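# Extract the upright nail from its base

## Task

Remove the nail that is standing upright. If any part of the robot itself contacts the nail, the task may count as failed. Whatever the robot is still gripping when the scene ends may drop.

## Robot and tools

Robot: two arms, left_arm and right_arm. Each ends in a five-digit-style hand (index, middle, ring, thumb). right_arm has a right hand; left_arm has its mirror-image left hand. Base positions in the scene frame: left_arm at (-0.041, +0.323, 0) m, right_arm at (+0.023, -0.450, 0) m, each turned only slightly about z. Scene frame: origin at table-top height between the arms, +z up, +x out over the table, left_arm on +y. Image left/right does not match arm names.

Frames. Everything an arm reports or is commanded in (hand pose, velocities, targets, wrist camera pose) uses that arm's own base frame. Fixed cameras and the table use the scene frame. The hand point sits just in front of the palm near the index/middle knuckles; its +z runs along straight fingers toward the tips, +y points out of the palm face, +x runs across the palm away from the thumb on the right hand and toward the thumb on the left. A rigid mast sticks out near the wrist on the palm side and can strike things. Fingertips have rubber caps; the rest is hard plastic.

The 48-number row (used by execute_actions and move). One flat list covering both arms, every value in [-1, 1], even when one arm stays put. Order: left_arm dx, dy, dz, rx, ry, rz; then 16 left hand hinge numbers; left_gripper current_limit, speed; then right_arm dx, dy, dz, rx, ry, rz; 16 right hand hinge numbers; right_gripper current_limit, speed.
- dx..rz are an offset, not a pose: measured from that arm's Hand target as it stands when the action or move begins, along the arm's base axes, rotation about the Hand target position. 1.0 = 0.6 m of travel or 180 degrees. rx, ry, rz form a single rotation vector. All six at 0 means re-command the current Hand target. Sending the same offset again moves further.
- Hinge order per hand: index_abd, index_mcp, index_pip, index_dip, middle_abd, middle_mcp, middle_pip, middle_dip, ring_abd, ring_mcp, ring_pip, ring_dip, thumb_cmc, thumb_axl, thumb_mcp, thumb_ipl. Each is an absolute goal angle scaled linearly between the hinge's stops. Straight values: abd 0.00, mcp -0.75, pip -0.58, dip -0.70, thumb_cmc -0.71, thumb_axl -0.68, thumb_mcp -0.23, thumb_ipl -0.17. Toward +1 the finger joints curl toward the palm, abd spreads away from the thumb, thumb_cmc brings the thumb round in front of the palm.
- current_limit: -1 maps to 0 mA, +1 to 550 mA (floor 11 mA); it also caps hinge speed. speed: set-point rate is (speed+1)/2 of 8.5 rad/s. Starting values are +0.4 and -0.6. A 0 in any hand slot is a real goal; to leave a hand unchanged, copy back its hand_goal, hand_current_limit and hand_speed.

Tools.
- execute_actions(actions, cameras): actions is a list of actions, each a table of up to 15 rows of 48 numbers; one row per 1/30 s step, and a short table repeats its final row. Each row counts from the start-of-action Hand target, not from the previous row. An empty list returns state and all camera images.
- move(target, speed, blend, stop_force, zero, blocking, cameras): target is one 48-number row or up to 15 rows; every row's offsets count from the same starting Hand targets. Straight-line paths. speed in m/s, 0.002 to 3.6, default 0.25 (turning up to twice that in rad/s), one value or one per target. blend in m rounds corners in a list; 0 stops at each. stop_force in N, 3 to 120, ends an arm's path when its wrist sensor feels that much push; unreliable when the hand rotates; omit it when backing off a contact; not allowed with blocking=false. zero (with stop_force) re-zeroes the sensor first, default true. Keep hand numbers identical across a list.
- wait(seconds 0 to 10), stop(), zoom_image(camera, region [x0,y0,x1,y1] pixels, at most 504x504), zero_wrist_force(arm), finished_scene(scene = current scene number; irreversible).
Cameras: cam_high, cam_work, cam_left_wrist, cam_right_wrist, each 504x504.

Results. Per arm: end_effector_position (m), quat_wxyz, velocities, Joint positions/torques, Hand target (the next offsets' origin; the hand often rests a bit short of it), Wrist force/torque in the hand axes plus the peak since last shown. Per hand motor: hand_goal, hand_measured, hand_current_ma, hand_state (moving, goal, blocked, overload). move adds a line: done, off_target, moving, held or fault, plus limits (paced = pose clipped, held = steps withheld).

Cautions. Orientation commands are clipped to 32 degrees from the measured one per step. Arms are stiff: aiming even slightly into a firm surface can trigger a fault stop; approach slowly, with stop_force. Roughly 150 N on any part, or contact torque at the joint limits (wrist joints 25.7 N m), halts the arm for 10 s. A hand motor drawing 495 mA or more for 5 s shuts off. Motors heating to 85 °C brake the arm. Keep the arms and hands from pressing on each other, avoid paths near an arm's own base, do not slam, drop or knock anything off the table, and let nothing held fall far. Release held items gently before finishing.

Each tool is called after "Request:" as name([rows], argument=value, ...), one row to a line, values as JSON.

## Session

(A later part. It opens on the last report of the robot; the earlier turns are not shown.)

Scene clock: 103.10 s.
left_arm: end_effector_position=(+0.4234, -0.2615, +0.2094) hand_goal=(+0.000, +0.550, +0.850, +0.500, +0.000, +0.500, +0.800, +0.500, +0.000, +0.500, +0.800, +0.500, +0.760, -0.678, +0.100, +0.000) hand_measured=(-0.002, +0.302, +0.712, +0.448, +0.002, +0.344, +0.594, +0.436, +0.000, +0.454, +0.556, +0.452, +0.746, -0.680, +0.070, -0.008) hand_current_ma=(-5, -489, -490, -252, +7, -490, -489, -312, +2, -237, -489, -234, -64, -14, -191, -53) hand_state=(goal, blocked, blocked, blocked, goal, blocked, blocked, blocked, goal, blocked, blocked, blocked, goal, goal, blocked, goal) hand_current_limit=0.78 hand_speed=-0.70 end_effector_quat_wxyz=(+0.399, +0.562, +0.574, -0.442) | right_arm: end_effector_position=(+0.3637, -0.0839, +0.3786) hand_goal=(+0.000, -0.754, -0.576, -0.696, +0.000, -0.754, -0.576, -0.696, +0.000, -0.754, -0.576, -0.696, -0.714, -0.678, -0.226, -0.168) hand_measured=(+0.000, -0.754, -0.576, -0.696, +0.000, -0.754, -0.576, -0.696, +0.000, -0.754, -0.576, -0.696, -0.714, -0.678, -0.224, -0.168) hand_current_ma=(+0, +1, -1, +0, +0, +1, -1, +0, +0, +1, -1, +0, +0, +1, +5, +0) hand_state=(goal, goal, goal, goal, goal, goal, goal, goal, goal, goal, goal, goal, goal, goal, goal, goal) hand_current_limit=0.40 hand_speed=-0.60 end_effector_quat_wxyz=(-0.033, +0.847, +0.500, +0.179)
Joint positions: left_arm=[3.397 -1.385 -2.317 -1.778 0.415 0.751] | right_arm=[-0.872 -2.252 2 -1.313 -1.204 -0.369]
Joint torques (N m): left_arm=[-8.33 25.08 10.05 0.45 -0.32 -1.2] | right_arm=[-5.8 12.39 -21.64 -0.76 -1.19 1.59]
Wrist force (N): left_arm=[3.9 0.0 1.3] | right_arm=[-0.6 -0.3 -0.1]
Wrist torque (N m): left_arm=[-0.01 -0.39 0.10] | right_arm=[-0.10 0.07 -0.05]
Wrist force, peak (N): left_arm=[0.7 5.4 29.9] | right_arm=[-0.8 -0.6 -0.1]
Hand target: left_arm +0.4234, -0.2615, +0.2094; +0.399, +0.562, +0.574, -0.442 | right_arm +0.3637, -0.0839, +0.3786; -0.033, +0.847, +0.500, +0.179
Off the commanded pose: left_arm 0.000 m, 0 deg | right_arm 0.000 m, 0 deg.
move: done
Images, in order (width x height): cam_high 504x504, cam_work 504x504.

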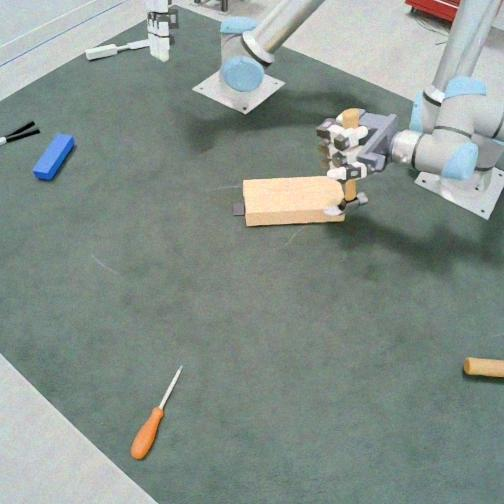

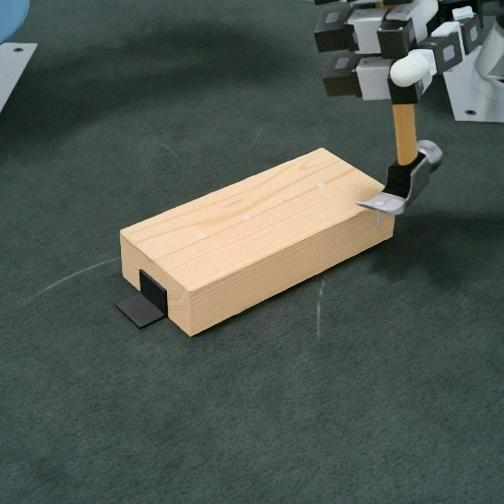

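Request:
move(target=[0,0.0,0.1333,0,0,0, 0,0.55,0.85,0.5, 0,0.5,0.8,0.5, 0,0.5,0.8,0.5, 0.76,-0.677,0.1,0.0,0.78,-0.7, 0,0,0,0,0,0, 0,-0.754,-0.576,-0.696, 0,-0.754,-0.576,-0.696, 0,-0.754,-0.576,-0.696, -0.714,-0.678,-0.226,-0.168,0.4,-0.6], speed=0.08, cameras=["cam_work", "cam_high", "cam_left_wrist"])

Request:
zoom_image(camera="cam_work", region=[300, 0, 500, 200])

Request:
zoom_image(camera="cam_high", region=[290, 50, 420, 220])

Scene clock: 115.30 s.
left_arm: end_effector_position=(+0.4235, -0.2615, +0.2895) hand_goal=(+0.000, +0.550, +0.850, +0.500, +0.000, +0.500, +0.800, +0.500, +0.000, +0.500, +0.800, +0.500, +0.760, -0.678, +0.100, +0.000) hand_measured=(-0.002, +0.302, +0.712, +0.448, +0.002, +0.344, +0.594, +0.436, +0.000, +0.454, +0.556, +0.452, +0.746, -0.680, +0.070, -0.008) hand_current_ma=(-5, -490, -489, -252, +7, -489, -490, -312, +2, -237, -490, -234, -64, -14, -191, -53) hand_state=(goal, blocked, blocked, blocked, goal, blocked, blocked, blocked, goal, blocked, blocked, blocked, goal, goal, blocked, goal) hand_current_limit=0.78 hand_speed=-0.70 end_effector_quat_wxyz=(+0.400, +0.562, +0.574, -0.442) | right_arm: end_effector_position=(+0.3637, -0.0839, +0.3786) hand_goal=(+0.000, -0.754, -0.576, -0.696, +0.000, -0.754, -0.576, -0.696, +0.000, -0.754, -0.576, -0.696, -0.714, -0.678, -0.226, -0.168) hand_measured=(+0.000, -0.754, -0.576, -0.696, +0.000, -0.754, -0.576, -0.696, +0.000, -0.754, -0.576, -0.696, -0.714, -0.678, -0.224, -0.168) hand_current_ma=(+0, +1, -1, +0, +0, +1, -1, +0, +0, +1, -1, +0, +0, +1, +5, +0) hand_state=(goal, goal, goal, goal, goal, goal, goal, goal, goal, goal, goal, goal, goal, goal, goal, goal) hand_current_limit=0.40 hand_speed=-0.60 end_effector_quat_wxyz=(-0.033, +0.847, +0.500, +0.179)
Joint positions: left_arm=[3.397 -1.284 -2.164 -2.032 0.415 0.751] | right_arm=[-0.872 -2.252 2 -1.313 -1.204 -0.369]
Joint torques (N m): left_arm=[4.34 0.25 13.47 2.53 -0.86 0.75] | right_arm=[-6.04 12.82 -20.87 -0.55 -1.13 1.58]
Wrist force (N): left_arm=[4.0 -0.1 1.5] | right_arm=[-0.7 -0.3 0.1]
Wrist torque (N m): left_arm=[-0.03 -0.40 -0.03] | right_arm=[-0.11 0.09 -0.06]
Wrist force, peak (N): left_arm=[5.3 -0.4 1.5] | right_arm=[-0.8 -0.7 -0.4]
Hand target: left_arm +0.4234, -0.2615, +0.2894; +0.399, +0.562, +0.574, -0.442 | right_arm +0.3637, -0.0839, +0.3786; -0.033, +0.847, +0.500, +0.179
Off the commanded pose: left_arm 0.000 m, 0 deg | right_arm 0.000 m, 0 deg.
move: done
Images, in order (width x height): cam_high 504x504, cam_work 504x504, cam_left_wrist 504x504.

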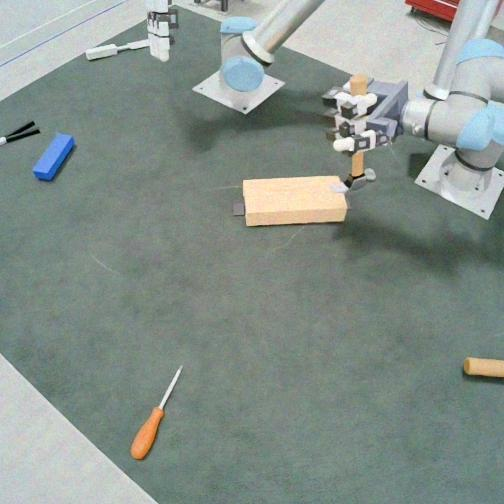

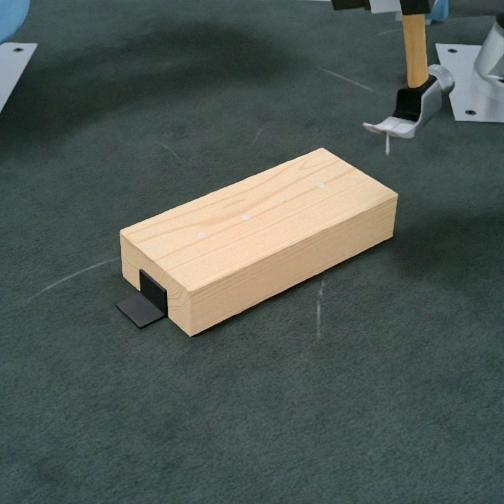

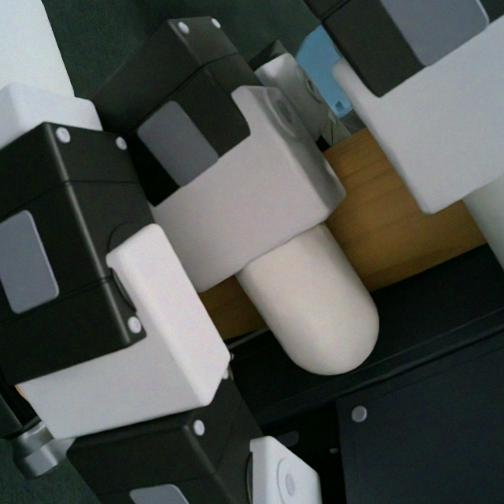

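Scaled by 2.520 from the camera's 504x504 image, which has a finer 720x720 frame.

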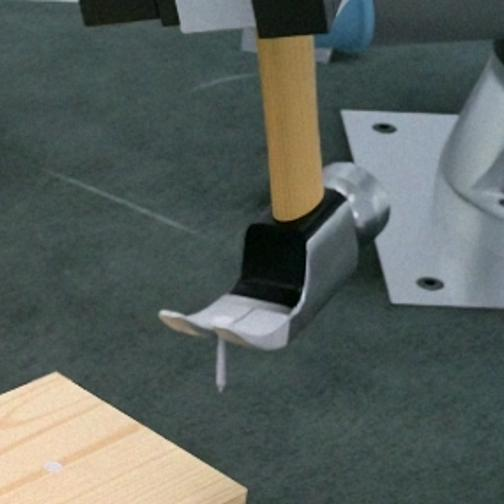

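Scaled by 2.965 from the camera's 504x504 image, which has a finer 720x720 frame.

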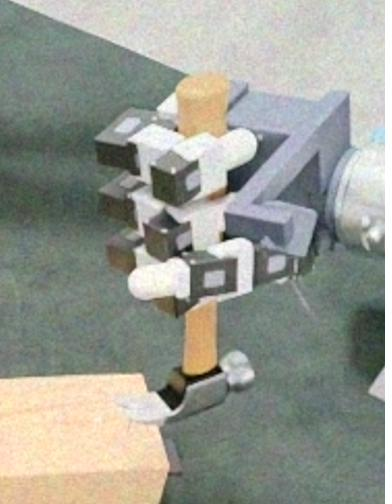

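Request:
move([
  [0.0043,0.2908,0,0,0,0, 0,0.55,0.85,0.5, 0,0.5,0.8,0.5, 0,0.5,0.8,0.5, 0.76,-0.677,0.1,0.0,0.78,-0.7, 0,0,0,0,0,0, 0,-0.754,-0.576,-0.696, 0,-0.754,-0.576,-0.696, 0,-0.754,-0.576,-0.696, -0.714,-0.678,-0.226,-0.168,0.4,-0.6],
  [0.0043,0.2908,-0.1,0,0,0, 0,0.55,0.85,0.5, 0,0.5,0.8,0.5, 0,0.5,0.8,0.5, 0.76,-0.677,0.1,0.0,0.78,-0.7, 0,0,0,0,0,0, 0,-0.754,-0.576,-0.696, 0,-0.754,-0.576,-0.696, 0,-0.754,-0.576,-0.696, -0.714,-0.678,-0.226,-0.168,0.4,-0.6],
], speed=0.1, blend=0.03, cameras=["cam_work", "cam_high"])

Request:
zoom_image(camera="cam_high", region=[340, 80, 504, 260])

Request:
zoom_image(camera="cam_work", region=[340, 0, 504, 200])

Scene clock: 123.27 s.
left_arm: end_effector_position=(+0.4260, -0.0870, +0.2294) hand_goal=(+0.000, +0.550, +0.850, +0.500, +0.000, +0.500, +0.800, +0.500, +0.000, +0.500, +0.800, +0.500, +0.760, -0.678, +0.100, +0.000) hand_measured=(-0.002, +0.302, +0.712, +0.448, +0.002, +0.344, +0.594, +0.436, +0.000, +0.454, +0.556, +0.452, +0.746, -0.680, +0.070, -0.008) hand_current_ma=(-5, -490, -489, -252, +7, -490, -489, -312, +2, -237, -490, -234, -64, -14, -191, -53) hand_state=(goal, blocked, blocked, blocked, goal, blocked, blocked, blocked, goal, blocked, blocked, blocked, goal, goal, blocked, goal) hand_current_limit=0.78 hand_speed=-0.70 end_effector_quat_wxyz=(+0.399, +0.562, +0.574, -0.442) | right_arm: end_effector_position=(+0.3637, -0.0839, +0.3786) hand_goal=(+0.000, -0.754, -0.576, -0.696, +0.000, -0.754, -0.576, -0.696, +0.000, -0.754, -0.576, -0.696, -0.714, -0.678, -0.226, -0.168) hand_measured=(+0.000, -0.754, -0.576, -0.696, +0.000, -0.754, -0.576, -0.696, +0.000, -0.754, -0.576, -0.696, -0.714, -0.678, -0.224, -0.168) hand_current_ma=(+0, +1, -1, +0, +0, +1, -1, +0, +0, +1, -1, +0, +0, +1, +5, +0) hand_state=(goal, goal, goal, goal, goal, goal, goal, goal, goal, goal, goal, goal, goal, goal, goal, goal) hand_current_limit=0.40 hand_speed=-0.60 end_effector_quat_wxyz=(-0.033, +0.847, +0.500, +0.179)
Joint positions: left_arm=[3.855 -1.467 -2.127 -2.273 0.799 1.211] | right_arm=[-0.872 -2.252 2 -1.313 -1.204 -0.369]
Joint torques (N m): left_arm=[-8.13 27.19 32.82 1.02 -1.23 -2.36] | right_arm=[-6.76 12.84 -22.54 -0.21 -1.36 1.63]
Wrist force (N): left_arm=[3.7 -0.3 1.3] | right_arm=[-0.7 -0.2 -0.3]
Wrist torque (N m): left_arm=[-0.03 -0.37 -0.01] | right_arm=[-0.06 0.08 -0.05]
Wrist force, peak (N): left_arm=[5.2 0.0 1.6] | right_arm=[-0.9 -0.5 -0.2]
Hand target: left_arm +0.4260, -0.0870, +0.2294; +0.399, +0.562, +0.574, -0.442 | right_arm +0.3637, -0.0839, +0.3786; -0.033, +0.847, +0.500, +0.179
Off the commanded pose: left_arm 0.000 m, 0 deg | right_arm 0.000 m, 0 deg.
move: done
Images, in order (width x height): cam_high 504x504, cam_work 504x504.

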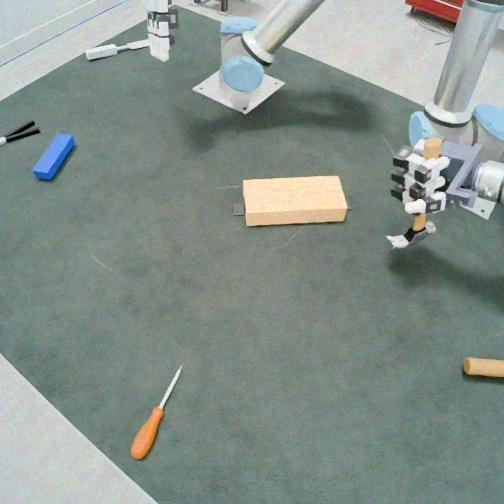

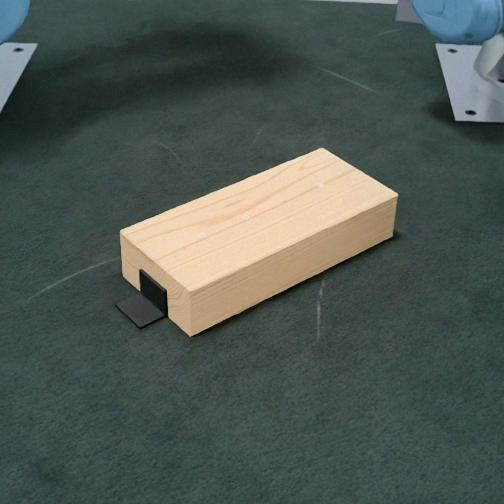

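Scaled by 2.800 from the camera's 504x504 image, which has a finer 720x720 frame.

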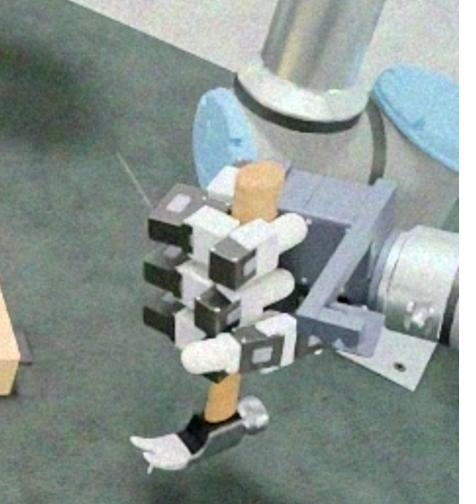

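Scaled by 2.520 from the camera's 504x504 image, which has a finer 720x720 frame.

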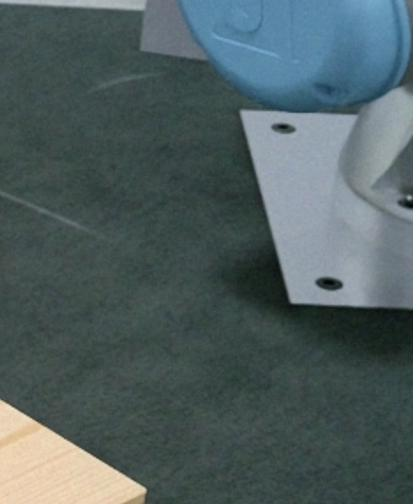

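Request:
move([
  [0.055,-0.0453,-0.0555,0.0298,0.1216,-0.0699, 0,0.55,0.85,0.5, 0,0.5,0.8,0.5, 0,0.5,0.8,0.5, 0.76,-0.677,0.1,0.0,0.78,-0.7, 0,0,0,0,0,0, 0,-0.754,-0.576,-0.696, 0,-0.754,-0.576,-0.696, 0,-0.754,-0.576,-0.696, -0.714,-0.678,-0.226,-0.168,0.4,-0.6],
  [0.0745,-0.0932,-0.13,0.0597,0.2431,-0.1398, 0,0.55,0.85,0.5, 0,0.5,0.8,0.5, 0,0.5,0.8,0.5, 0.76,-0.677,0.1,0.0,0.78,-0.7, 0,0,0,0,0,0, 0,-0.754,-0.576,-0.696, 0,-0.754,-0.576,-0.696, 0,-0.754,-0.576,-0.696, -0.714,-0.678,-0.226,-0.168,0.4,-0.6],
], speed=0.12, blend=0.01, cameras=["cam_work", "cam_high", "cam_left_wrist"])

Request:
zoom_image(camera="cam_high", region=[340, 120, 504, 300])

Scene clock: 130.90 s.
left_arm: end_effector_position=(+0.4707, -0.1429, +0.1514) hand_goal=(+0.000, +0.550, +0.850, +0.500, +0.000, +0.500, +0.800, +0.500, +0.000, +0.500, +0.800, +0.500, +0.760, -0.678, +0.100, +0.000) hand_measured=(+0.000, +0.302, +0.712, +0.448, +0.002, +0.344, +0.594, +0.436, +0.000, +0.454, +0.556, +0.452, +0.746, -0.680, +0.068, -0.008) hand_current_ma=(+3, -490, -489, -251, +7, -489, -489, -312, +2, -237, -489, -234, -64, -14, -192, -54) hand_state=(goal, blocked, blocked, blocked, goal, blocked, blocked, blocked, goal, blocked, blocked, blocked, goal, goal, blocked, goal) hand_current_limit=0.78 hand_speed=-0.70 end_effector_quat_wxyz=(+0.003, +0.501, +0.585, -0.638) end_effector_velocity=(+0.000, +0.000, +0.000) end_effector_angular_velocity=(-0.003, -0.007, +0.004) | right_arm: end_effector_position=(+0.3637, -0.0839, +0.3786) hand_goal=(+0.000, -0.754, -0.576, -0.696, +0.000, -0.754, -0.576, -0.696, +0.000, -0.754, -0.576, -0.696, -0.714, -0.678, -0.226, -0.168) hand_measured=(+0.000, -0.754, -0.576, -0.696, +0.000, -0.754, -0.576, -0.696, +0.000, -0.754, -0.576, -0.696, -0.714, -0.678, -0.224, -0.168) hand_current_ma=(+0, +1, -1, +0, +0, +1, -1, +0, +0, +1, -1, +0, +0, +1, +5, +0) hand_state=(goal, goal, goal, goal, goal, goal, goal, goal, goal, goal, goal, goal, goal, goal, goal, goal) hand_current_limit=0.40 hand_speed=-0.60 end_effector_quat_wxyz=(-0.033, +0.847, +0.500, +0.179)
Joint positions: left_arm=[3.448 -2.036 -1.564 -2.465 1.021 0.597] | right_arm=[-0.872 -2.252 2 -1.313 -1.204 -0.369]
Joint velocities: left_arm=[0.002 0.003 -0.005 0.004 -0.003 0.005] | right_arm=[within noise]
Joint torques (N m): left_arm=[6.76 53.01 6.01 -0.33 -1.07 2.26] | right_arm=[-6.41 13.26 -23.43 -0.28 -1.3 1.83]
Wrist force (N): left_arm=[2.2 4.5 0.3] | right_arm=[-0.8 -0.4 -0.2]
Wrist torque (N m): left_arm=[0.54 -0.19 0.28] | right_arm=[-0.09 0.10 -0.06]
Wrist force, peak (N): left_arm=[2.1 5.3 0.7] | right_arm=[-0.7 -0.8 -0.1]
Hand target: left_arm +0.4707, -0.1429, +0.1514; +0.003, +0.501, +0.585, -0.638 | right_arm +0.3637, -0.0839, +0.3786; -0.033, +0.847, +0.500, +0.179
Off the commanded pose: left_arm 0.000 m, 0 deg | right_arm 0.000 m, 0 deg.
move: done
Images, in order (width x height): cam_high 504x504, cam_work 504x504, cam_left_wrist 504x504.

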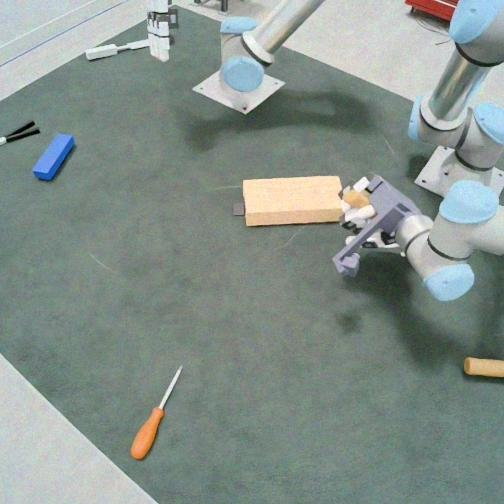

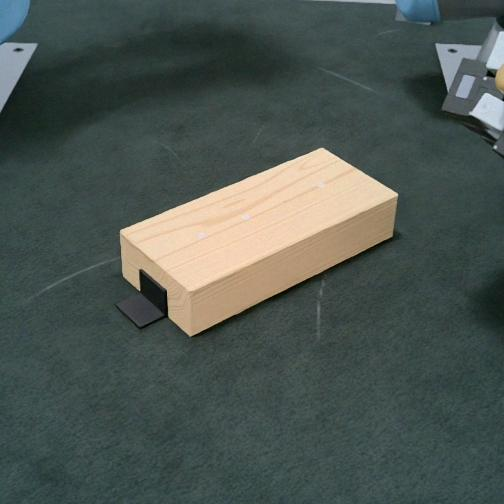

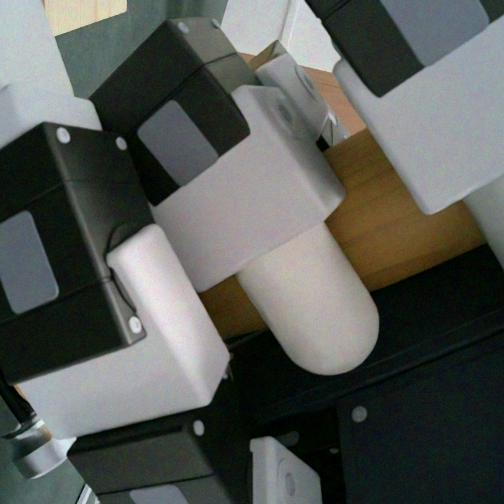

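Scaled by 2.800 from the camera's 504x504 image, which has a finer 720x720 frame.

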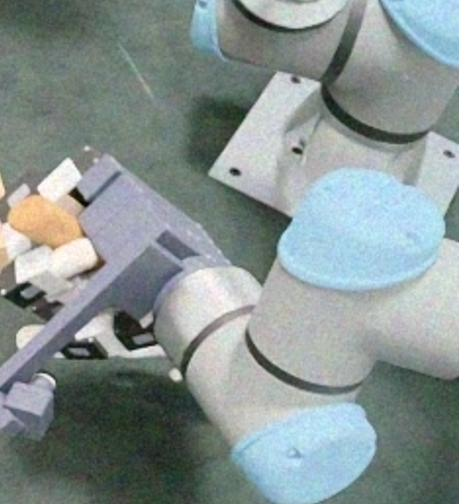

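Request:
move(target=[0,0,-0.06,0,0,0, 0,0.55,0.85,0.5, 0,0.5,0.8,0.5, 0,0.5,0.8,0.5, 0.76,-0.677,0.1,0.0,0.78,-0.7, 0,0,0,0,0,0, 0,-0.754,-0.576,-0.696, 0,-0.754,-0.576,-0.696, 0,-0.754,-0.576,-0.696, -0.714,-0.678,-0.226,-0.168,0.4,-0.6], speed=0.02, stop_force=5, cameras=["cam_high", "cam_left_wrist"])

Scene clock: 134.20 s.
left_arm: end_effector_position=(+0.4707, -0.1429, +0.1154) hand_goal=(+0.000, +0.550, +0.850, +0.500, +0.000, +0.500, +0.800, +0.500, +0.000, +0.500, +0.800, +0.500, +0.760, -0.678, +0.100, +0.000) hand_measured=(+0.000, +0.302, +0.712, +0.448, +0.002, +0.344, +0.594, +0.436, +0.000, +0.454, +0.556, +0.452, +0.746, -0.680, +0.068, -0.008) hand_current_ma=(+3, -490, -489, -251, +7, -490, -490, -312, +2, -237, -490, -234, -64, -14, -192, -54) hand_state=(goal, blocked, blocked, blocked, goal, blocked, blocked, blocked, goal, blocked, blocked, blocked, goal, goal, blocked, goal) hand_current_limit=0.78 hand_speed=-0.70 end_effector_quat_wxyz=(+0.003, +0.501, +0.585, -0.638) | right_arm: end_effector_position=(+0.3637, -0.0839, +0.3786) hand_goal=(+0.000, -0.754, -0.576, -0.696, +0.000, -0.754, -0.576, -0.696, +0.000, -0.754, -0.576, -0.696, -0.714, -0.678, -0.226, -0.168) hand_measured=(+0.000, -0.754, -0.576, -0.696, +0.000, -0.754, -0.576, -0.696, +0.000, -0.754, -0.576, -0.696, -0.714, -0.678, -0.224, -0.168) hand_current_ma=(+0, +1, -1, +0, +0, +1, -1, +0, +0, +1, -1, +0, +0, +1, +5, +0) hand_state=(goal, goal, goal, goal, goal, goal, goal, goal, goal, goal, goal, goal, goal, goal, goal, goal) hand_current_limit=0.40 hand_speed=-0.60 end_effector_quat_wxyz=(-0.033, +0.847, +0.500, +0.179)
Joint positions: left_arm=[3.448 -2.076 -1.605 -2.383 1.02 0.597] | right_arm=[-0.872 -2.252 2 -1.313 -1.204 -0.369]
Joint torques (N m): left_arm=[6.98 53.96 32.94 -3.22 -0.78 2.04] | right_arm=[-5.01 13.18 -23.01 -0.41 -1.17 1.47]
Wrist force (N): left_arm=[1.8 4.7 0.1] | right_arm=[-0.5 -0.3 -0.1]
Wrist torque (N m): left_arm=[0.55 -0.14 0.24] | right_arm=[-0.09 0.05 -0.03]
Wrist force, peak (N): left_arm=[2.4 5.1 0.6] | right_arm=[-0.6 -0.8 0.1]
Hand target: left_arm +0.4707, -0.1429, +0.1154; +0.003, +0.501, +0.585, -0.638 | right_arm +0.3637, -0.0839, +0.3786; -0.033, +0.847, +0.500, +0.179
Off the commanded pose: left_arm 0.000 m, 0 deg | right_arm 0.000 m, 0 deg.
move: done
Images, in order (width x height): cam_high 504x504, cam_left_wrist 504x504.

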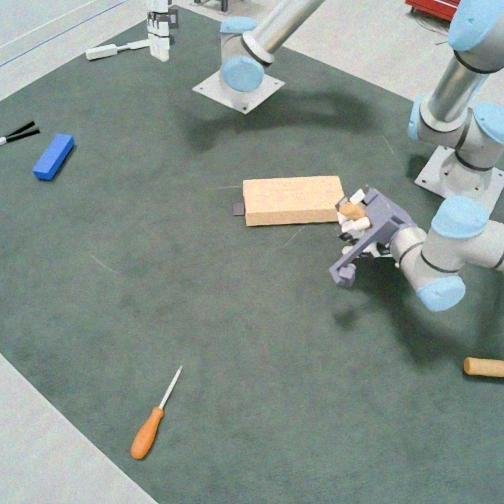

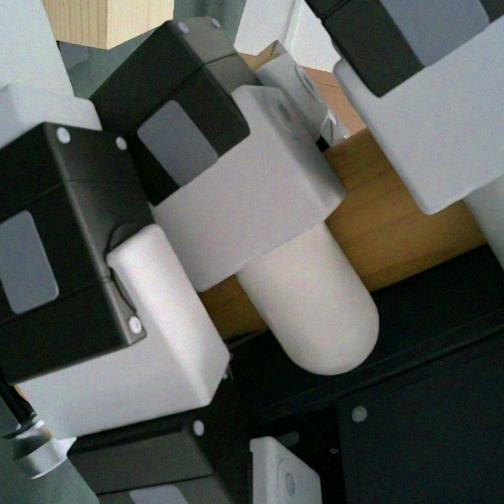

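Request:
move(target=[0,0,-0.04,0,0,0, 0,0.55,0.85,0.5, 0,0.5,0.8,0.5, 0,0.5,0.8,0.5, 0.76,-0.677,0.1,0.0,0.78,-0.7, 0,0,0,0,0,0, 0,-0.754,-0.576,-0.696, 0,-0.754,-0.576,-0.696, 0,-0.754,-0.576,-0.696, -0.714,-0.678,-0.226,-0.168,0.4,-0.6], speed=0.018, stop_force=5, cameras=["cam_high", "cam_left_wrist"])

Request:
zoom_image(camera="cam_high", region=[320, 160, 480, 320])

Request:
zoom_image(camera="cam_left_wrist", region=[0, 340, 160, 504])

Scene clock: 136.70 s.
left_arm: end_effector_position=(+0.4707, -0.1429, +0.1031) hand_goal=(+0.000, +0.550, +0.850, +0.500, +0.000, +0.500, +0.800, +0.500, +0.000, +0.500, +0.800, +0.500, +0.760, -0.678, +0.100, +0.000) hand_measured=(+0.000, +0.302, +0.712, +0.448, +0.002, +0.346, +0.594, +0.438, -0.002, +0.452, +0.556, +0.452, +0.746, -0.680, +0.068, -0.010) hand_current_ma=(+3, -489, -489, -251, +7, -489, -490, -301, -5, -241, -489, -234, -64, -12, -199, -57) hand_state=(goal, blocked, blocked, blocked, goal, blocked, blocked, blocked, goal, blocked, blocked, blocked, goal, goal, blocked, goal) hand_current_limit=0.78 hand_speed=-0.70 end_effector_quat_wxyz=(+0.003, +0.501, +0.585, -0.638) | right_arm: end_effector_position=(+0.3637, -0.0839, +0.3786) hand_goal=(+0.000, -0.754, -0.576, -0.696, +0.000, -0.754, -0.576, -0.696, +0.000, -0.754, -0.576, -0.696, -0.714, -0.678, -0.226, -0.168) hand_measured=(+0.000, -0.754, -0.576, -0.696, +0.000, -0.754, -0.576, -0.696, +0.000, -0.754, -0.576, -0.696, -0.714, -0.678, -0.224, -0.168) hand_current_ma=(+0, +1, -1, +0, +0, +1, -1, +0, +0, +1, -1, +0, +0, +1, +5, +0) hand_state=(goal, goal, goal, goal, goal, goal, goal, goal, goal, goal, goal, goal, goal, goal, goal, goal) hand_current_limit=0.40 hand_speed=-0.60 end_effector_quat_wxyz=(-0.033, +0.847, +0.500, +0.179)
Joint positions: left_arm=[3.448 -2.091 -1.617 -2.356 1.02 0.597] | right_arm=[-0.872 -2.252 2 -1.313 -1.204 -0.369]
Joint torques (N m): left_arm=[6.19 54.35 32.53 -2.33 1.14 1.64] | right_arm=[-6.59 13.43 -23.75 -0.39 -1.17 1.43]
Wrist force (N): left_arm=[1.6 3.8 0.3] | right_arm=[-0.8 0.0 -0.1]
Wrist torque (N m): left_arm=[0.50 -0.15 0.20] | right_arm=[-0.05 0.09 -0.05]
Wrist force, peak (N): left_arm=[-13.1 -8.1 -3.6] | right_arm=[-0.9 -0.5 -0.2]
Hand target: left_arm +0.4707, -0.1429, +0.1031; +0.003, +0.501, +0.585, -0.638 (not the last commanded pose) | right_arm +0.3637, -0.0839, +0.3786; -0.033, +0.847, +0.500, +0.179
Off the commanded pose: left_arm 0.012 m, 0 deg | right_arm 0.000 m, 0 deg.
move: contact (left_arm)
Images, in order (width x height): cam_high 504x504, cam_left_wrist 504x504.

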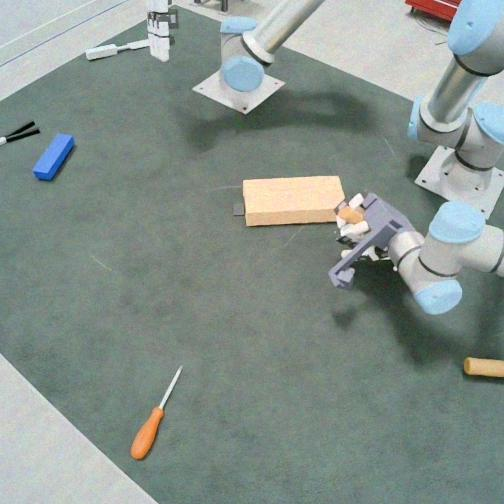

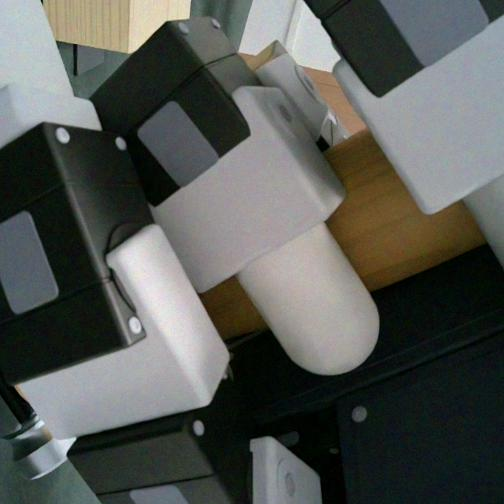

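Scaled by 3.150 from the camera's 504x504 image, which has a finer 720x720 frame.

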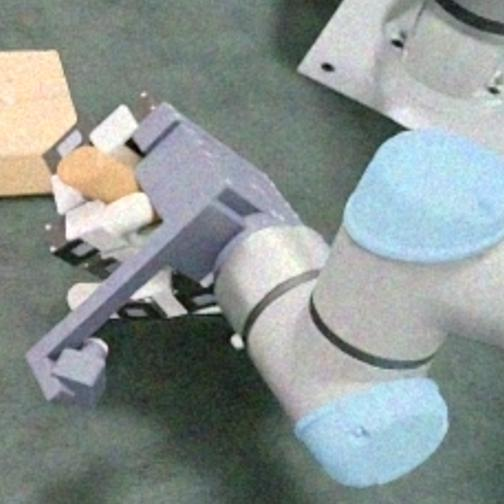

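Scaled by 3.073 from the camera's 504x504 image, which has a finer 720x720 frame.

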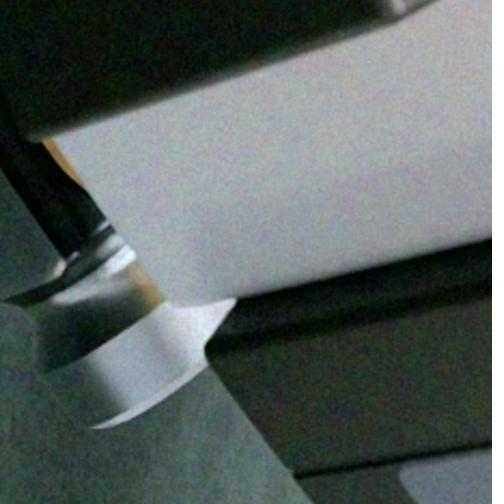

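Request:
move(target=[0.015,0.02,-0.0333,0,0,0, 0,0.55,0.85,0.5, 0,0.5,0.8,0.5, 0,0.5,0.8,0.5, 0.76,-0.677,0.1,0.0,0.1,-0.7, 0,0,0,0,0,0, 0,-0.754,-0.576,-0.696, 0,-0.754,-0.576,-0.696, 0,-0.754,-0.576,-0.696, -0.714,-0.678,-0.226,-0.168,0.4,-0.6], speed=0.03, stop_force=18, cameras=["cam_high", "cam_left_wrist"])

Request:
zoom_image(camera="cam_left_wrist", region=[0, 340, 160, 504])

Scene clock: 138.80 s.
left_arm: end_effector_position=(+0.4710, -0.1425, +0.1026) hand_goal=(+0.000, +0.550, +0.850, +0.500, +0.000, +0.500, +0.800, +0.500, +0.000, +0.500, +0.800, +0.500, +0.760, -0.678, +0.100, +0.000) hand_measured=(+0.002, +0.300, +0.710, +0.450, +0.002, +0.346, +0.592, +0.442, -0.006, +0.450, +0.556, +0.452, +0.746, -0.680, +0.068, -0.010) hand_current_ma=(+4, -302, -302, -242, +4, -302, -303, -280, -25, -251, -303, -234, -64, -12, -199, -60) hand_state=(goal, blocked, blocked, blocked, goal, blocked, blocked, blocked, goal, blocked, blocked, blocked, goal, goal, blocked, goal) hand_current_limit=0.10 hand_speed=-0.70 end_effector_quat_wxyz=(+0.003, +0.501, +0.585, -0.638) | right_arm: end_effector_position=(+0.3637, -0.0839, +0.3786) hand_goal=(+0.000, -0.754, -0.576, -0.696, +0.000, -0.754, -0.576, -0.696, +0.000, -0.754, -0.576, -0.696, -0.714, -0.678, -0.226, -0.168) hand_measured=(+0.000, -0.754, -0.576, -0.696, +0.000, -0.754, -0.576, -0.696, +0.000, -0.754, -0.576, -0.696, -0.714, -0.678, -0.224, -0.168) hand_current_ma=(+0, +1, -1, +0, +0, +1, -1, +0, +0, +1, -1, +0, +0, +1, +5, +0) hand_state=(goal, goal, goal, goal, goal, goal, goal, goal, goal, goal, goal, goal, goal, goal, goal, goal) hand_current_limit=0.40 hand_speed=-0.60 end_effector_quat_wxyz=(-0.033, +0.847, +0.500, +0.179)
Joint positions: left_arm=[3.448 -2.093 -1.616 -2.355 1.021 0.597] | right_arm=[-0.872 -2.252 2 -1.313 -1.204 -0.369]
Joint torques (N m): left_arm=[-8 35.17 4.7 -2.54 -1.03 -2.97] | right_arm=[-5.44 12.14 -23.57 -0.39 -1.25 1.67]
Wrist force (N): left_arm=[0.8 2.5 -0.9] | right_arm=[-0.6 -0.4 -0.1]
Wrist torque (N m): left_arm=[0.46 -0.14 0.18] | right_arm=[-0.11 0.07 -0.05]
Wrist force, peak (N): left_arm=[-17.7 -11.1 -2.9] | right_arm=[-0.9 -0.5 -0.5]
Hand target: left_arm +0.4710, -0.1425, +0.1026; +0.003, +0.501, +0.585, -0.638 (not the last commanded pose) | right_arm +0.3637, -0.0839, +0.3786; -0.033, +0.847, +0.500, +0.179
Off the commanded pose: left_arm 0.024 m, 0 deg | right_arm 0.000 m, 0 deg.
move: contact (left_arm)
Images, in order (width x height): cam_high 504x504, cam_left_wrist 504x504.

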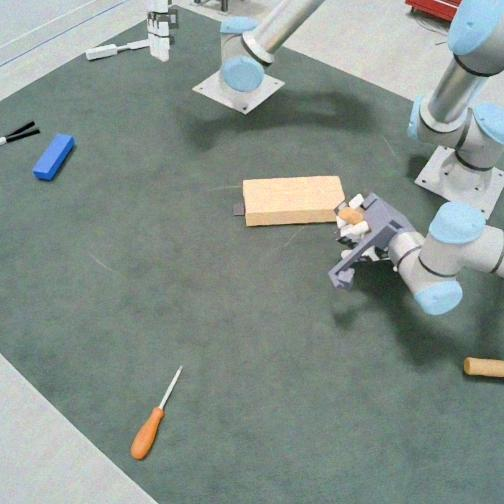

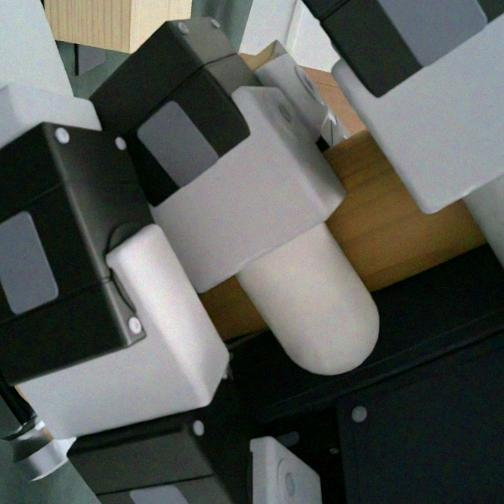

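Scaled by 3.073 from the camera's 504x504 image, which has a finer 720x720 frame.

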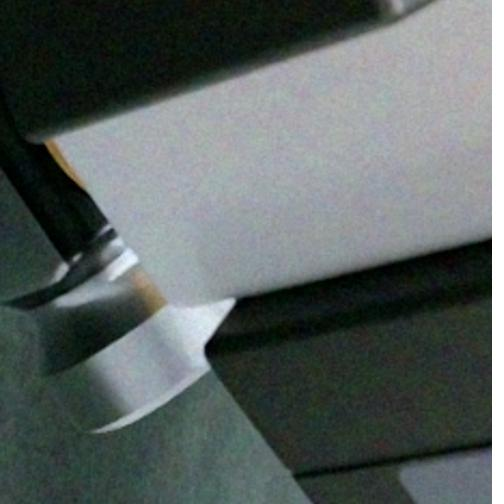

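Request:
move([
  [0,0,0.15,0,0,0, 0,0.55,0.85,0.5, 0,0.5,0.8,0.5, 0,0.5,0.8,0.5, 0.76,-0.677,0.1,0.0,0.78,-0.7, 0,0,0,0,0,0, 0,-0.754,-0.576,-0.696, 0,-0.754,-0.576,-0.696, 0,-0.754,-0.576,-0.696, -0.714,-0.678,-0.226,-0.168,0.4,-0.6],
  [0.415,-0.295,0.15,0,0,0, 0,0.55,0.85,0.5, 0,0.5,0.8,0.5, 0,0.5,0.8,0.5, 0.76,-0.677,0.1,0.0,0.78,-0.7, 0,0,0,0,0,0, 0,-0.754,-0.576,-0.696, 0,-0.754,-0.576,-0.696, 0,-0.754,-0.576,-0.696, -0.714,-0.678,-0.226,-0.168,0.4,-0.6],
], speed=0.15, blend=0.02, cameras=["cam_work", "cam_high"])

Scene clock: 144.47 s.
left_arm: end_effector_position=(+0.7189, -0.3194, +0.1923) hand_goal=(+0.000, +0.550, +0.850, +0.500, +0.000, +0.500, +0.800, +0.500, +0.000, +0.500, +0.800, +0.500, +0.760, -0.678, +0.100, +0.000) hand_measured=(+0.002, +0.302, +0.710, +0.450, +0.002, +0.348, +0.592, +0.444, +0.000, +0.450, +0.560, +0.452, +0.746, -0.680, +0.068, -0.010) hand_current_ma=(+4, -490, -489, -237, +4, -490, -489, -276, -2, -251, -489, -234, -65, -12, -200, -60) hand_state=(goal, blocked, blocked, blocked, goal, blocked, blocked, blocked, goal, blocked, blocked, blocked, goal, goal, blocked, goal) hand_current_limit=0.78 hand_speed=-0.70 end_effector_quat_wxyz=(+0.027, +0.499, +0.599, -0.626) | right_arm: end_effector_position=(+0.3637, -0.0839, +0.3786) hand_goal=(+0.000, -0.754, -0.576, -0.696, +0.000, -0.754, -0.576, -0.696, +0.000, -0.754, -0.576, -0.696, -0.714, -0.678, -0.226, -0.168) hand_measured=(+0.000, -0.754, -0.576, -0.696, +0.000, -0.754, -0.576, -0.696, +0.000, -0.754, -0.576, -0.696, -0.714, -0.678, -0.224, -0.168) hand_current_ma=(+0, +1, -1, +0, +0, +1, -1, +0, +0, +1, -1, +0, +0, +1, +5, +0) hand_state=(goal, goal, goal, goal, goal, goal, goal, goal, goal, goal, goal, goal, goal, goal, goal, goal) hand_current_limit=0.40 hand_speed=-0.60 end_effector_quat_wxyz=(-0.033, +0.847, +0.500, +0.179)
Joint positions: left_arm=[3.146 -2.815 -0.035 -3.086 0.686 0.465] | right_arm=[-0.872 -2.252 2 -1.313 -1.204 -0.369]
Joint torques (N m): left_arm=[5.93 56.59 36.47 -2.25 -1.6 2.57] | right_arm=[-5.14 11.9 -24.23 -0.38 -1.32 1.44]
Wrist force (N): left_arm=[2.4 3.8 0.5] | right_arm=[-0.6 -0.4 -0.1]
Wrist torque (N m): left_arm=[0.43 -0.24 0.33] | right_arm=[-0.11 0.06 -0.04]
Wrist force, peak (N): left_arm=[4.1 6.8 1.6] | right_arm=[-1.0 -0.3 -0.2]
Hand target: left_arm +0.7200, -0.3195, +0.1926; +0.003, +0.501, +0.585, -0.638 | right_arm +0.3637, -0.0839, +0.3786; -0.033, +0.847, +0.500, +0.179
Off the commanded pose: left_arm 0.001 m, 3 deg | right_arm 0.000 m, 0 deg.
elbow stopped short (left arm): the move would have taken joint 3 (elbow) straighter than the controller allows.
move: off_target (left_arm)
Images, in order (width x height): cam_high 504x504, cam_work 504x504.

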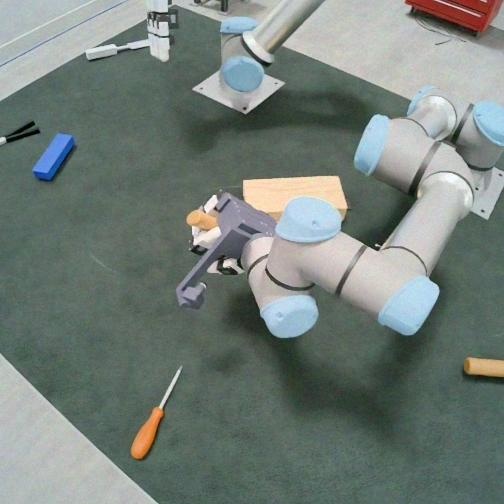

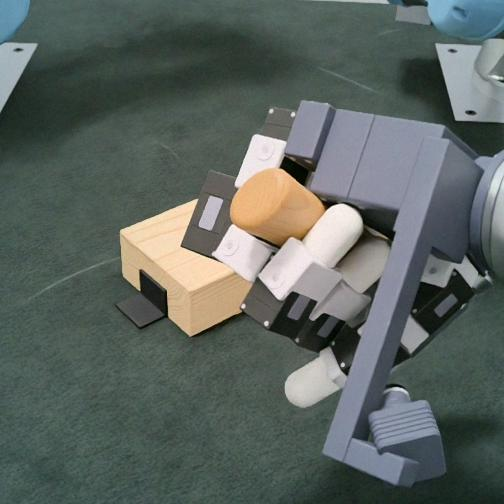

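Request:
move([
  [-0.415,0.294,0,0,0,0, 0,0.55,0.85,0.5, 0,0.5,0.8,0.5, 0,0.5,0.8,0.5, 0.76,-0.677,0.1,0.0,0.78,-0.7, 0,0,0,0,0,0, 0,-0.754,-0.576,-0.696, 0,-0.754,-0.576,-0.696, 0,-0.754,-0.576,-0.696, -0.714,-0.678,-0.226,-0.168,0.4,-0.6],
  [-0.415,0.294,-0.133,0,0,0, 0,0.55,0.85,0.5, 0,0.5,0.8,0.5, 0,0.5,0.8,0.5, 0.76,-0.677,0.1,0.0,0.78,-0.7, 0,0,0,0,0,0, 0,-0.754,-0.576,-0.696, 0,-0.754,-0.576,-0.696, 0,-0.754,-0.576,-0.696, -0.714,-0.678,-0.226,-0.168,0.4,-0.6],
], speed=0.12, blend=0.02, cameras=["cam_high"])

Request:
move(target=[0,0,-0.025,0,0,0, 0,0.55,0.85,0.5, 0,0.5,0.8,0.5, 0,0.5,0.8,0.5, 0.76,-0.677,0.1,0.0,0.78,-0.7, 0,0,0,0,0,0, 0,-0.754,-0.576,-0.696, 0,-0.754,-0.576,-0.696, 0,-0.754,-0.576,-0.696, -0.714,-0.678,-0.226,-0.168,0.4,-0.6], speed=0.015, stop_force=5, cameras=["cam_high"])

Scene clock: 151.27 s.
left_arm: end_effector_position=(+0.4709, -0.1431, +0.1128) hand_goal=(+0.000, +0.550, +0.850, +0.500, +0.000, +0.500, +0.800, +0.500, +0.000, +0.500, +0.800, +0.500, +0.760, -0.678, +0.100, +0.000) hand_measured=(+0.002, +0.302, +0.710, +0.450, +0.002, +0.348, +0.592, +0.444, +0.000, +0.450, +0.560, +0.452, +0.746, -0.680, +0.068, -0.010) hand_current_ma=(+4, -490, -489, -237, +4, -490, -489, -276, -2, -251, -490, -234, -65, -12, -200, -60) hand_state=(goal, blocked, blocked, blocked, goal, blocked, blocked, blocked, goal, blocked, blocked, blocked, goal, goal, blocked, goal) hand_current_limit=0.78 hand_speed=-0.70 end_effector_quat_wxyz=(+0.003, +0.501, +0.585, -0.638) | right_arm: end_effector_position=(+0.3637, -0.0839, +0.3786) hand_goal=(+0.000, -0.754, -0.576, -0.696, +0.000, -0.754, -0.576, -0.696, +0.000, -0.754, -0.576, -0.696, -0.714, -0.678, -0.226, -0.168) hand_measured=(+0.000, -0.754, -0.576, -0.696, +0.000, -0.754, -0.576, -0.696, +0.000, -0.754, -0.576, -0.696, -0.714, -0.678, -0.224, -0.168) hand_current_ma=(+0, +1, -1, +0, +0, +1, -1, +0, +0, +1, -1, +0, +0, +1, +5, +0) hand_state=(goal, goal, goal, goal, goal, goal, goal, goal, goal, goal, goal, goal, goal, goal, goal, goal) hand_current_limit=0.40 hand_speed=-0.60 end_effector_quat_wxyz=(-0.033, +0.847, +0.500, +0.179)
Joint positions: left_arm=[3.447 -2.08 -1.607 -2.378 1.02 0.597] | right_arm=[-0.872 -2.252 2 -1.313 -1.204 -0.369]
Joint torques (N m): left_arm=[-7.81 51.11 32.92 -1.09 -1.2 -3.04] | right_arm=[-5.88 12.67 -24.93 -0.52 -1.25 1.49]
Wrist force (N): left_arm=[2.7 4.1 0.4] | right_arm=[-0.5 -0.2 0.1]
Wrist torque (N m): left_arm=[0.46 -0.27 0.34] | right_arm=[-0.10 0.06 -0.04]
Wrist force, peak (N): left_arm=[3.5 6.1 1.1] | right_arm=[-1.0 -0.4 -0.1]
Hand target: left_arm +0.4710, -0.1431, +0.1128; +0.003, +0.501, +0.585, -0.638 | right_arm +0.3637, -0.0839, +0.3786; -0.033, +0.847, +0.500, +0.179
Off the commanded pose: left_arm 0.000 m, 0 deg | right_arm 0.000 m, 0 deg.
move: done
Images, in order (width x height): cam_high 504x504.

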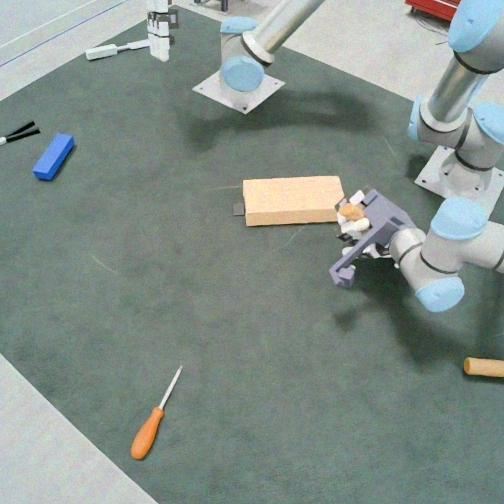

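Scene clock: 153.00 s.
left_arm: end_effector_position=(+0.4710, -0.1431, +0.1032) hand_goal=(+0.000, +0.550, +0.850, +0.500, +0.000, +0.500, +0.800, +0.500, +0.000, +0.500, +0.800, +0.500, +0.760, -0.678, +0.100, +0.000) hand_measured=(+0.000, +0.304, +0.710, +0.450, +0.002, +0.348, +0.592, +0.444, +0.000, +0.450, +0.560, +0.452, +0.746, -0.680, +0.068, -0.010) hand_current_ma=(+1, -490, -489, -237, +4, -490, -489, -276, -3, -251, -489, -234, -65, -12, -200, -60) hand_state=(goal, blocked, blocked, blocked, goal, blocked, blocked, blocked, goal, blocked, blocked, blocked, goal, goal, blocked, goal) hand_current_limit=0.78 hand_speed=-0.70 end_effector_quat_wxyz=(+0.003, +0.501, +0.585, -0.638) | right_arm: end_effector_position=(+0.3637, -0.0839, +0.3786) hand_goal=(+0.000, -0.754, -0.576, -0.696, +0.000, -0.754, -0.576, -0.696, +0.000, -0.754, -0.576, -0.696, -0.714, -0.678, -0.226, -0.168) hand_measured=(+0.000, -0.754, -0.576, -0.696, +0.000, -0.754, -0.576, -0.696, +0.000, -0.754, -0.576, -0.696, -0.714, -0.678, -0.224, -0.168) hand_current_ma=(+0, +1, -1, +0, +0, +1, -1, +0, +0, +1, -1, +0, +0, +1, +5, +0) hand_state=(goal, goal, goal, goal, goal, goal, goal, goal, goal, goal, goal, goal, goal, goal, goal, goal) hand_current_limit=0.40 hand_speed=-0.60 end_effector_quat_wxyz=(-0.033, +0.847, +0.500, +0.179)
Joint positions: left_arm=[3.447 -2.092 -1.616 -2.356 1.02 0.597] | right_arm=[-0.872 -2.252 2 -1.313 -1.204 -0.369]
Joint torques (N m): left_arm=[-6.11 53.64 31.76 -2.77 0.96 -2.47] | right_arm=[-5.32 13 -24.23 -0.32 -1.27 1.57]
Wrist force (N): left_arm=[2.3 3.1 0.6] | right_arm=[-0.6 -0.3 0.1]
Wrist torque (N m): left_arm=[0.45 -0.26 0.24] | right_arm=[-0.11 0.07 -0.05]
Wrist force, peak (N): left_arm=[-11.5 -6.7 -3.4] | right_arm=[-0.9 -0.3 -0.6]
Hand target: left_arm +0.4710, -0.1431, +0.1032; +0.003, +0.501, +0.585, -0.638 (not the last commanded pose) | right_arm +0.3637, -0.0839, +0.3786; -0.033, +0.847, +0.500, +0.179
Off the commanded pose: left_arm 0.005 m, 0 deg | right_arm 0.000 m, 0 deg.
move: contact (left_arm)
Images, in order (width x height): cam_high 504x504.

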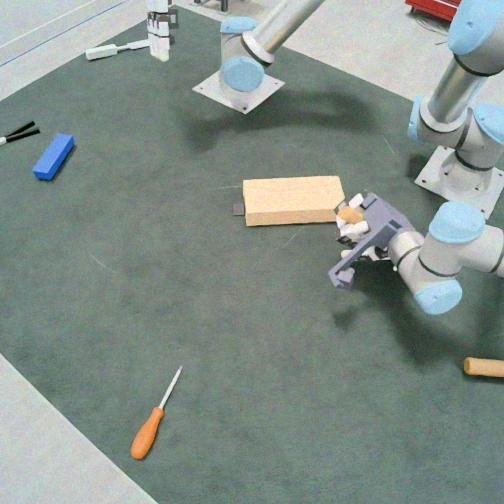

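Request:
move(target=[0,0,0,0,0,0, 0,0.25,0.62,0.33, 0,0.29,0.52,0.33, 0,0.40,0.48,0.35, 0.76,-0.677,0.03,-0.05,0.78,-0.85, 0,0,0,0,0,0, 0,-0.754,-0.576,-0.696, 0,-0.754,-0.576,-0.696, 0,-0.754,-0.576,-0.696, -0.714,-0.678,-0.226,-0.168,0.4,-0.6], speed=0.03, cameras=["cam_high", "cam_left_wrist"])

Request:
zoom_image(camera="cam_high", region=[320, 160, 480, 320])

Scene clock: 154.10 s.
left_arm: end_effector_position=(+0.4710, -0.1431, +0.1032) hand_goal=(+0.000, +0.250, +0.620, +0.330, +0.000, +0.290, +0.520, +0.330, +0.000, +0.400, +0.480, +0.350, +0.760, -0.678, +0.030, -0.050) hand_measured=(+0.000, +0.276, +0.610, +0.318, +0.002, +0.292, +0.520, +0.332, -0.002, +0.392, +0.480, +0.352, +0.746, -0.680, +0.032, -0.048) hand_current_ma=(+1, +133, -50, -61, +4, +8, +4, +11, -4, -39, +4, +11, -65, -12, +9, +12) hand_state=(goal, blocked, goal, goal, goal, goal, goal, goal, goal, goal, goal, goal, goal, goal, goal, goal) hand_current_limit=0.78 hand_speed=-0.85 end_effector_quat_wxyz=(+0.003, +0.501, +0.585, -0.638) | right_arm: end_effector_position=(+0.3637, -0.0839, +0.3786) hand_goal=(+0.000, -0.754, -0.576, -0.696, +0.000, -0.754, -0.576, -0.696, +0.000, -0.754, -0.576, -0.696, -0.714, -0.678, -0.226, -0.168) hand_measured=(+0.000, -0.754, -0.576, -0.696, +0.000, -0.754, -0.576, -0.696, +0.000, -0.754, -0.576, -0.696, -0.714, -0.678, -0.224, -0.168) hand_current_ma=(+0, +1, -1, +0, +0, +1, -1, +0, +0, +1, -1, +0, +0, +1, +5, +0) hand_state=(goal, goal, goal, goal, goal, goal, goal, goal, goal, goal, goal, goal, goal, goal, goal, goal) hand_current_limit=0.40 hand_speed=-0.60 end_effector_quat_wxyz=(-0.033, +0.847, +0.500, +0.179)
Joint positions: left_arm=[3.447 -2.092 -1.616 -2.357 1.02 0.597] | right_arm=[-0.872 -2.252 2 -1.313 -1.204 -0.369]
Joint torques (N m): left_arm=[-3.94 48.87 28.78 -0.96 1.09 -1.78] | right_arm=[-5.29 12.41 -25.15 -0.22 -1.23 1.44]
Wrist force (N): left_arm=[-1.4 -1.1 -2.1] | right_arm=[-0.6 -0.3 0.0]
Wrist torque (N m): left_arm=[0.38 0.09 -0.22] | right_arm=[-0.09 0.08 -0.05]
Wrist force, peak (N): left_arm=[2.3 3.4 0.2] | right_arm=[-0.8 -0.5 -0.1]
Hand target: left_arm +0.4710, -0.1431, +0.1032; +0.003, +0.501, +0.585, -0.638 | right_arm +0.3637, -0.0839, +0.3786; -0.033, +0.847, +0.500, +0.179
Off the commanded pose: left_arm 0.000 m, 0 deg | right_arm 0.000 m, 0 deg.
move: done
Images, in order (width x height): cam_high 504x504, cam_left_wrist 504x504.

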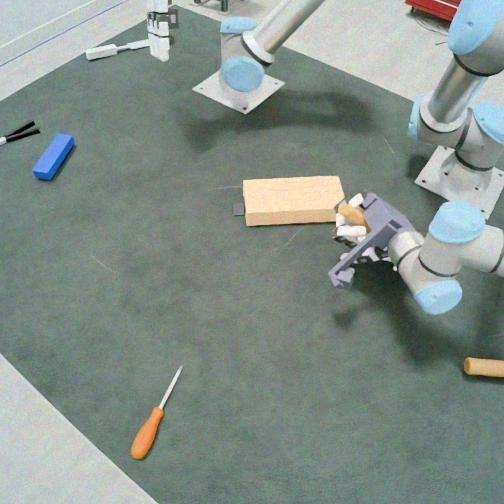

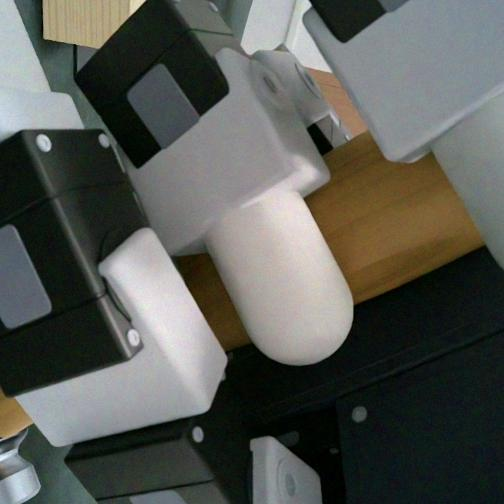

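Scaled by 3.150 from the camera's 504x504 image, which has a finer 720x720 frame.

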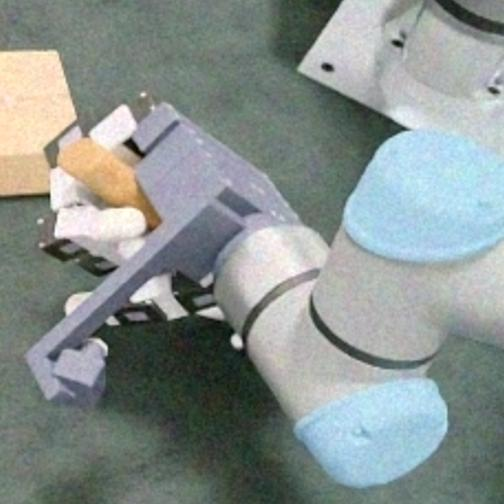

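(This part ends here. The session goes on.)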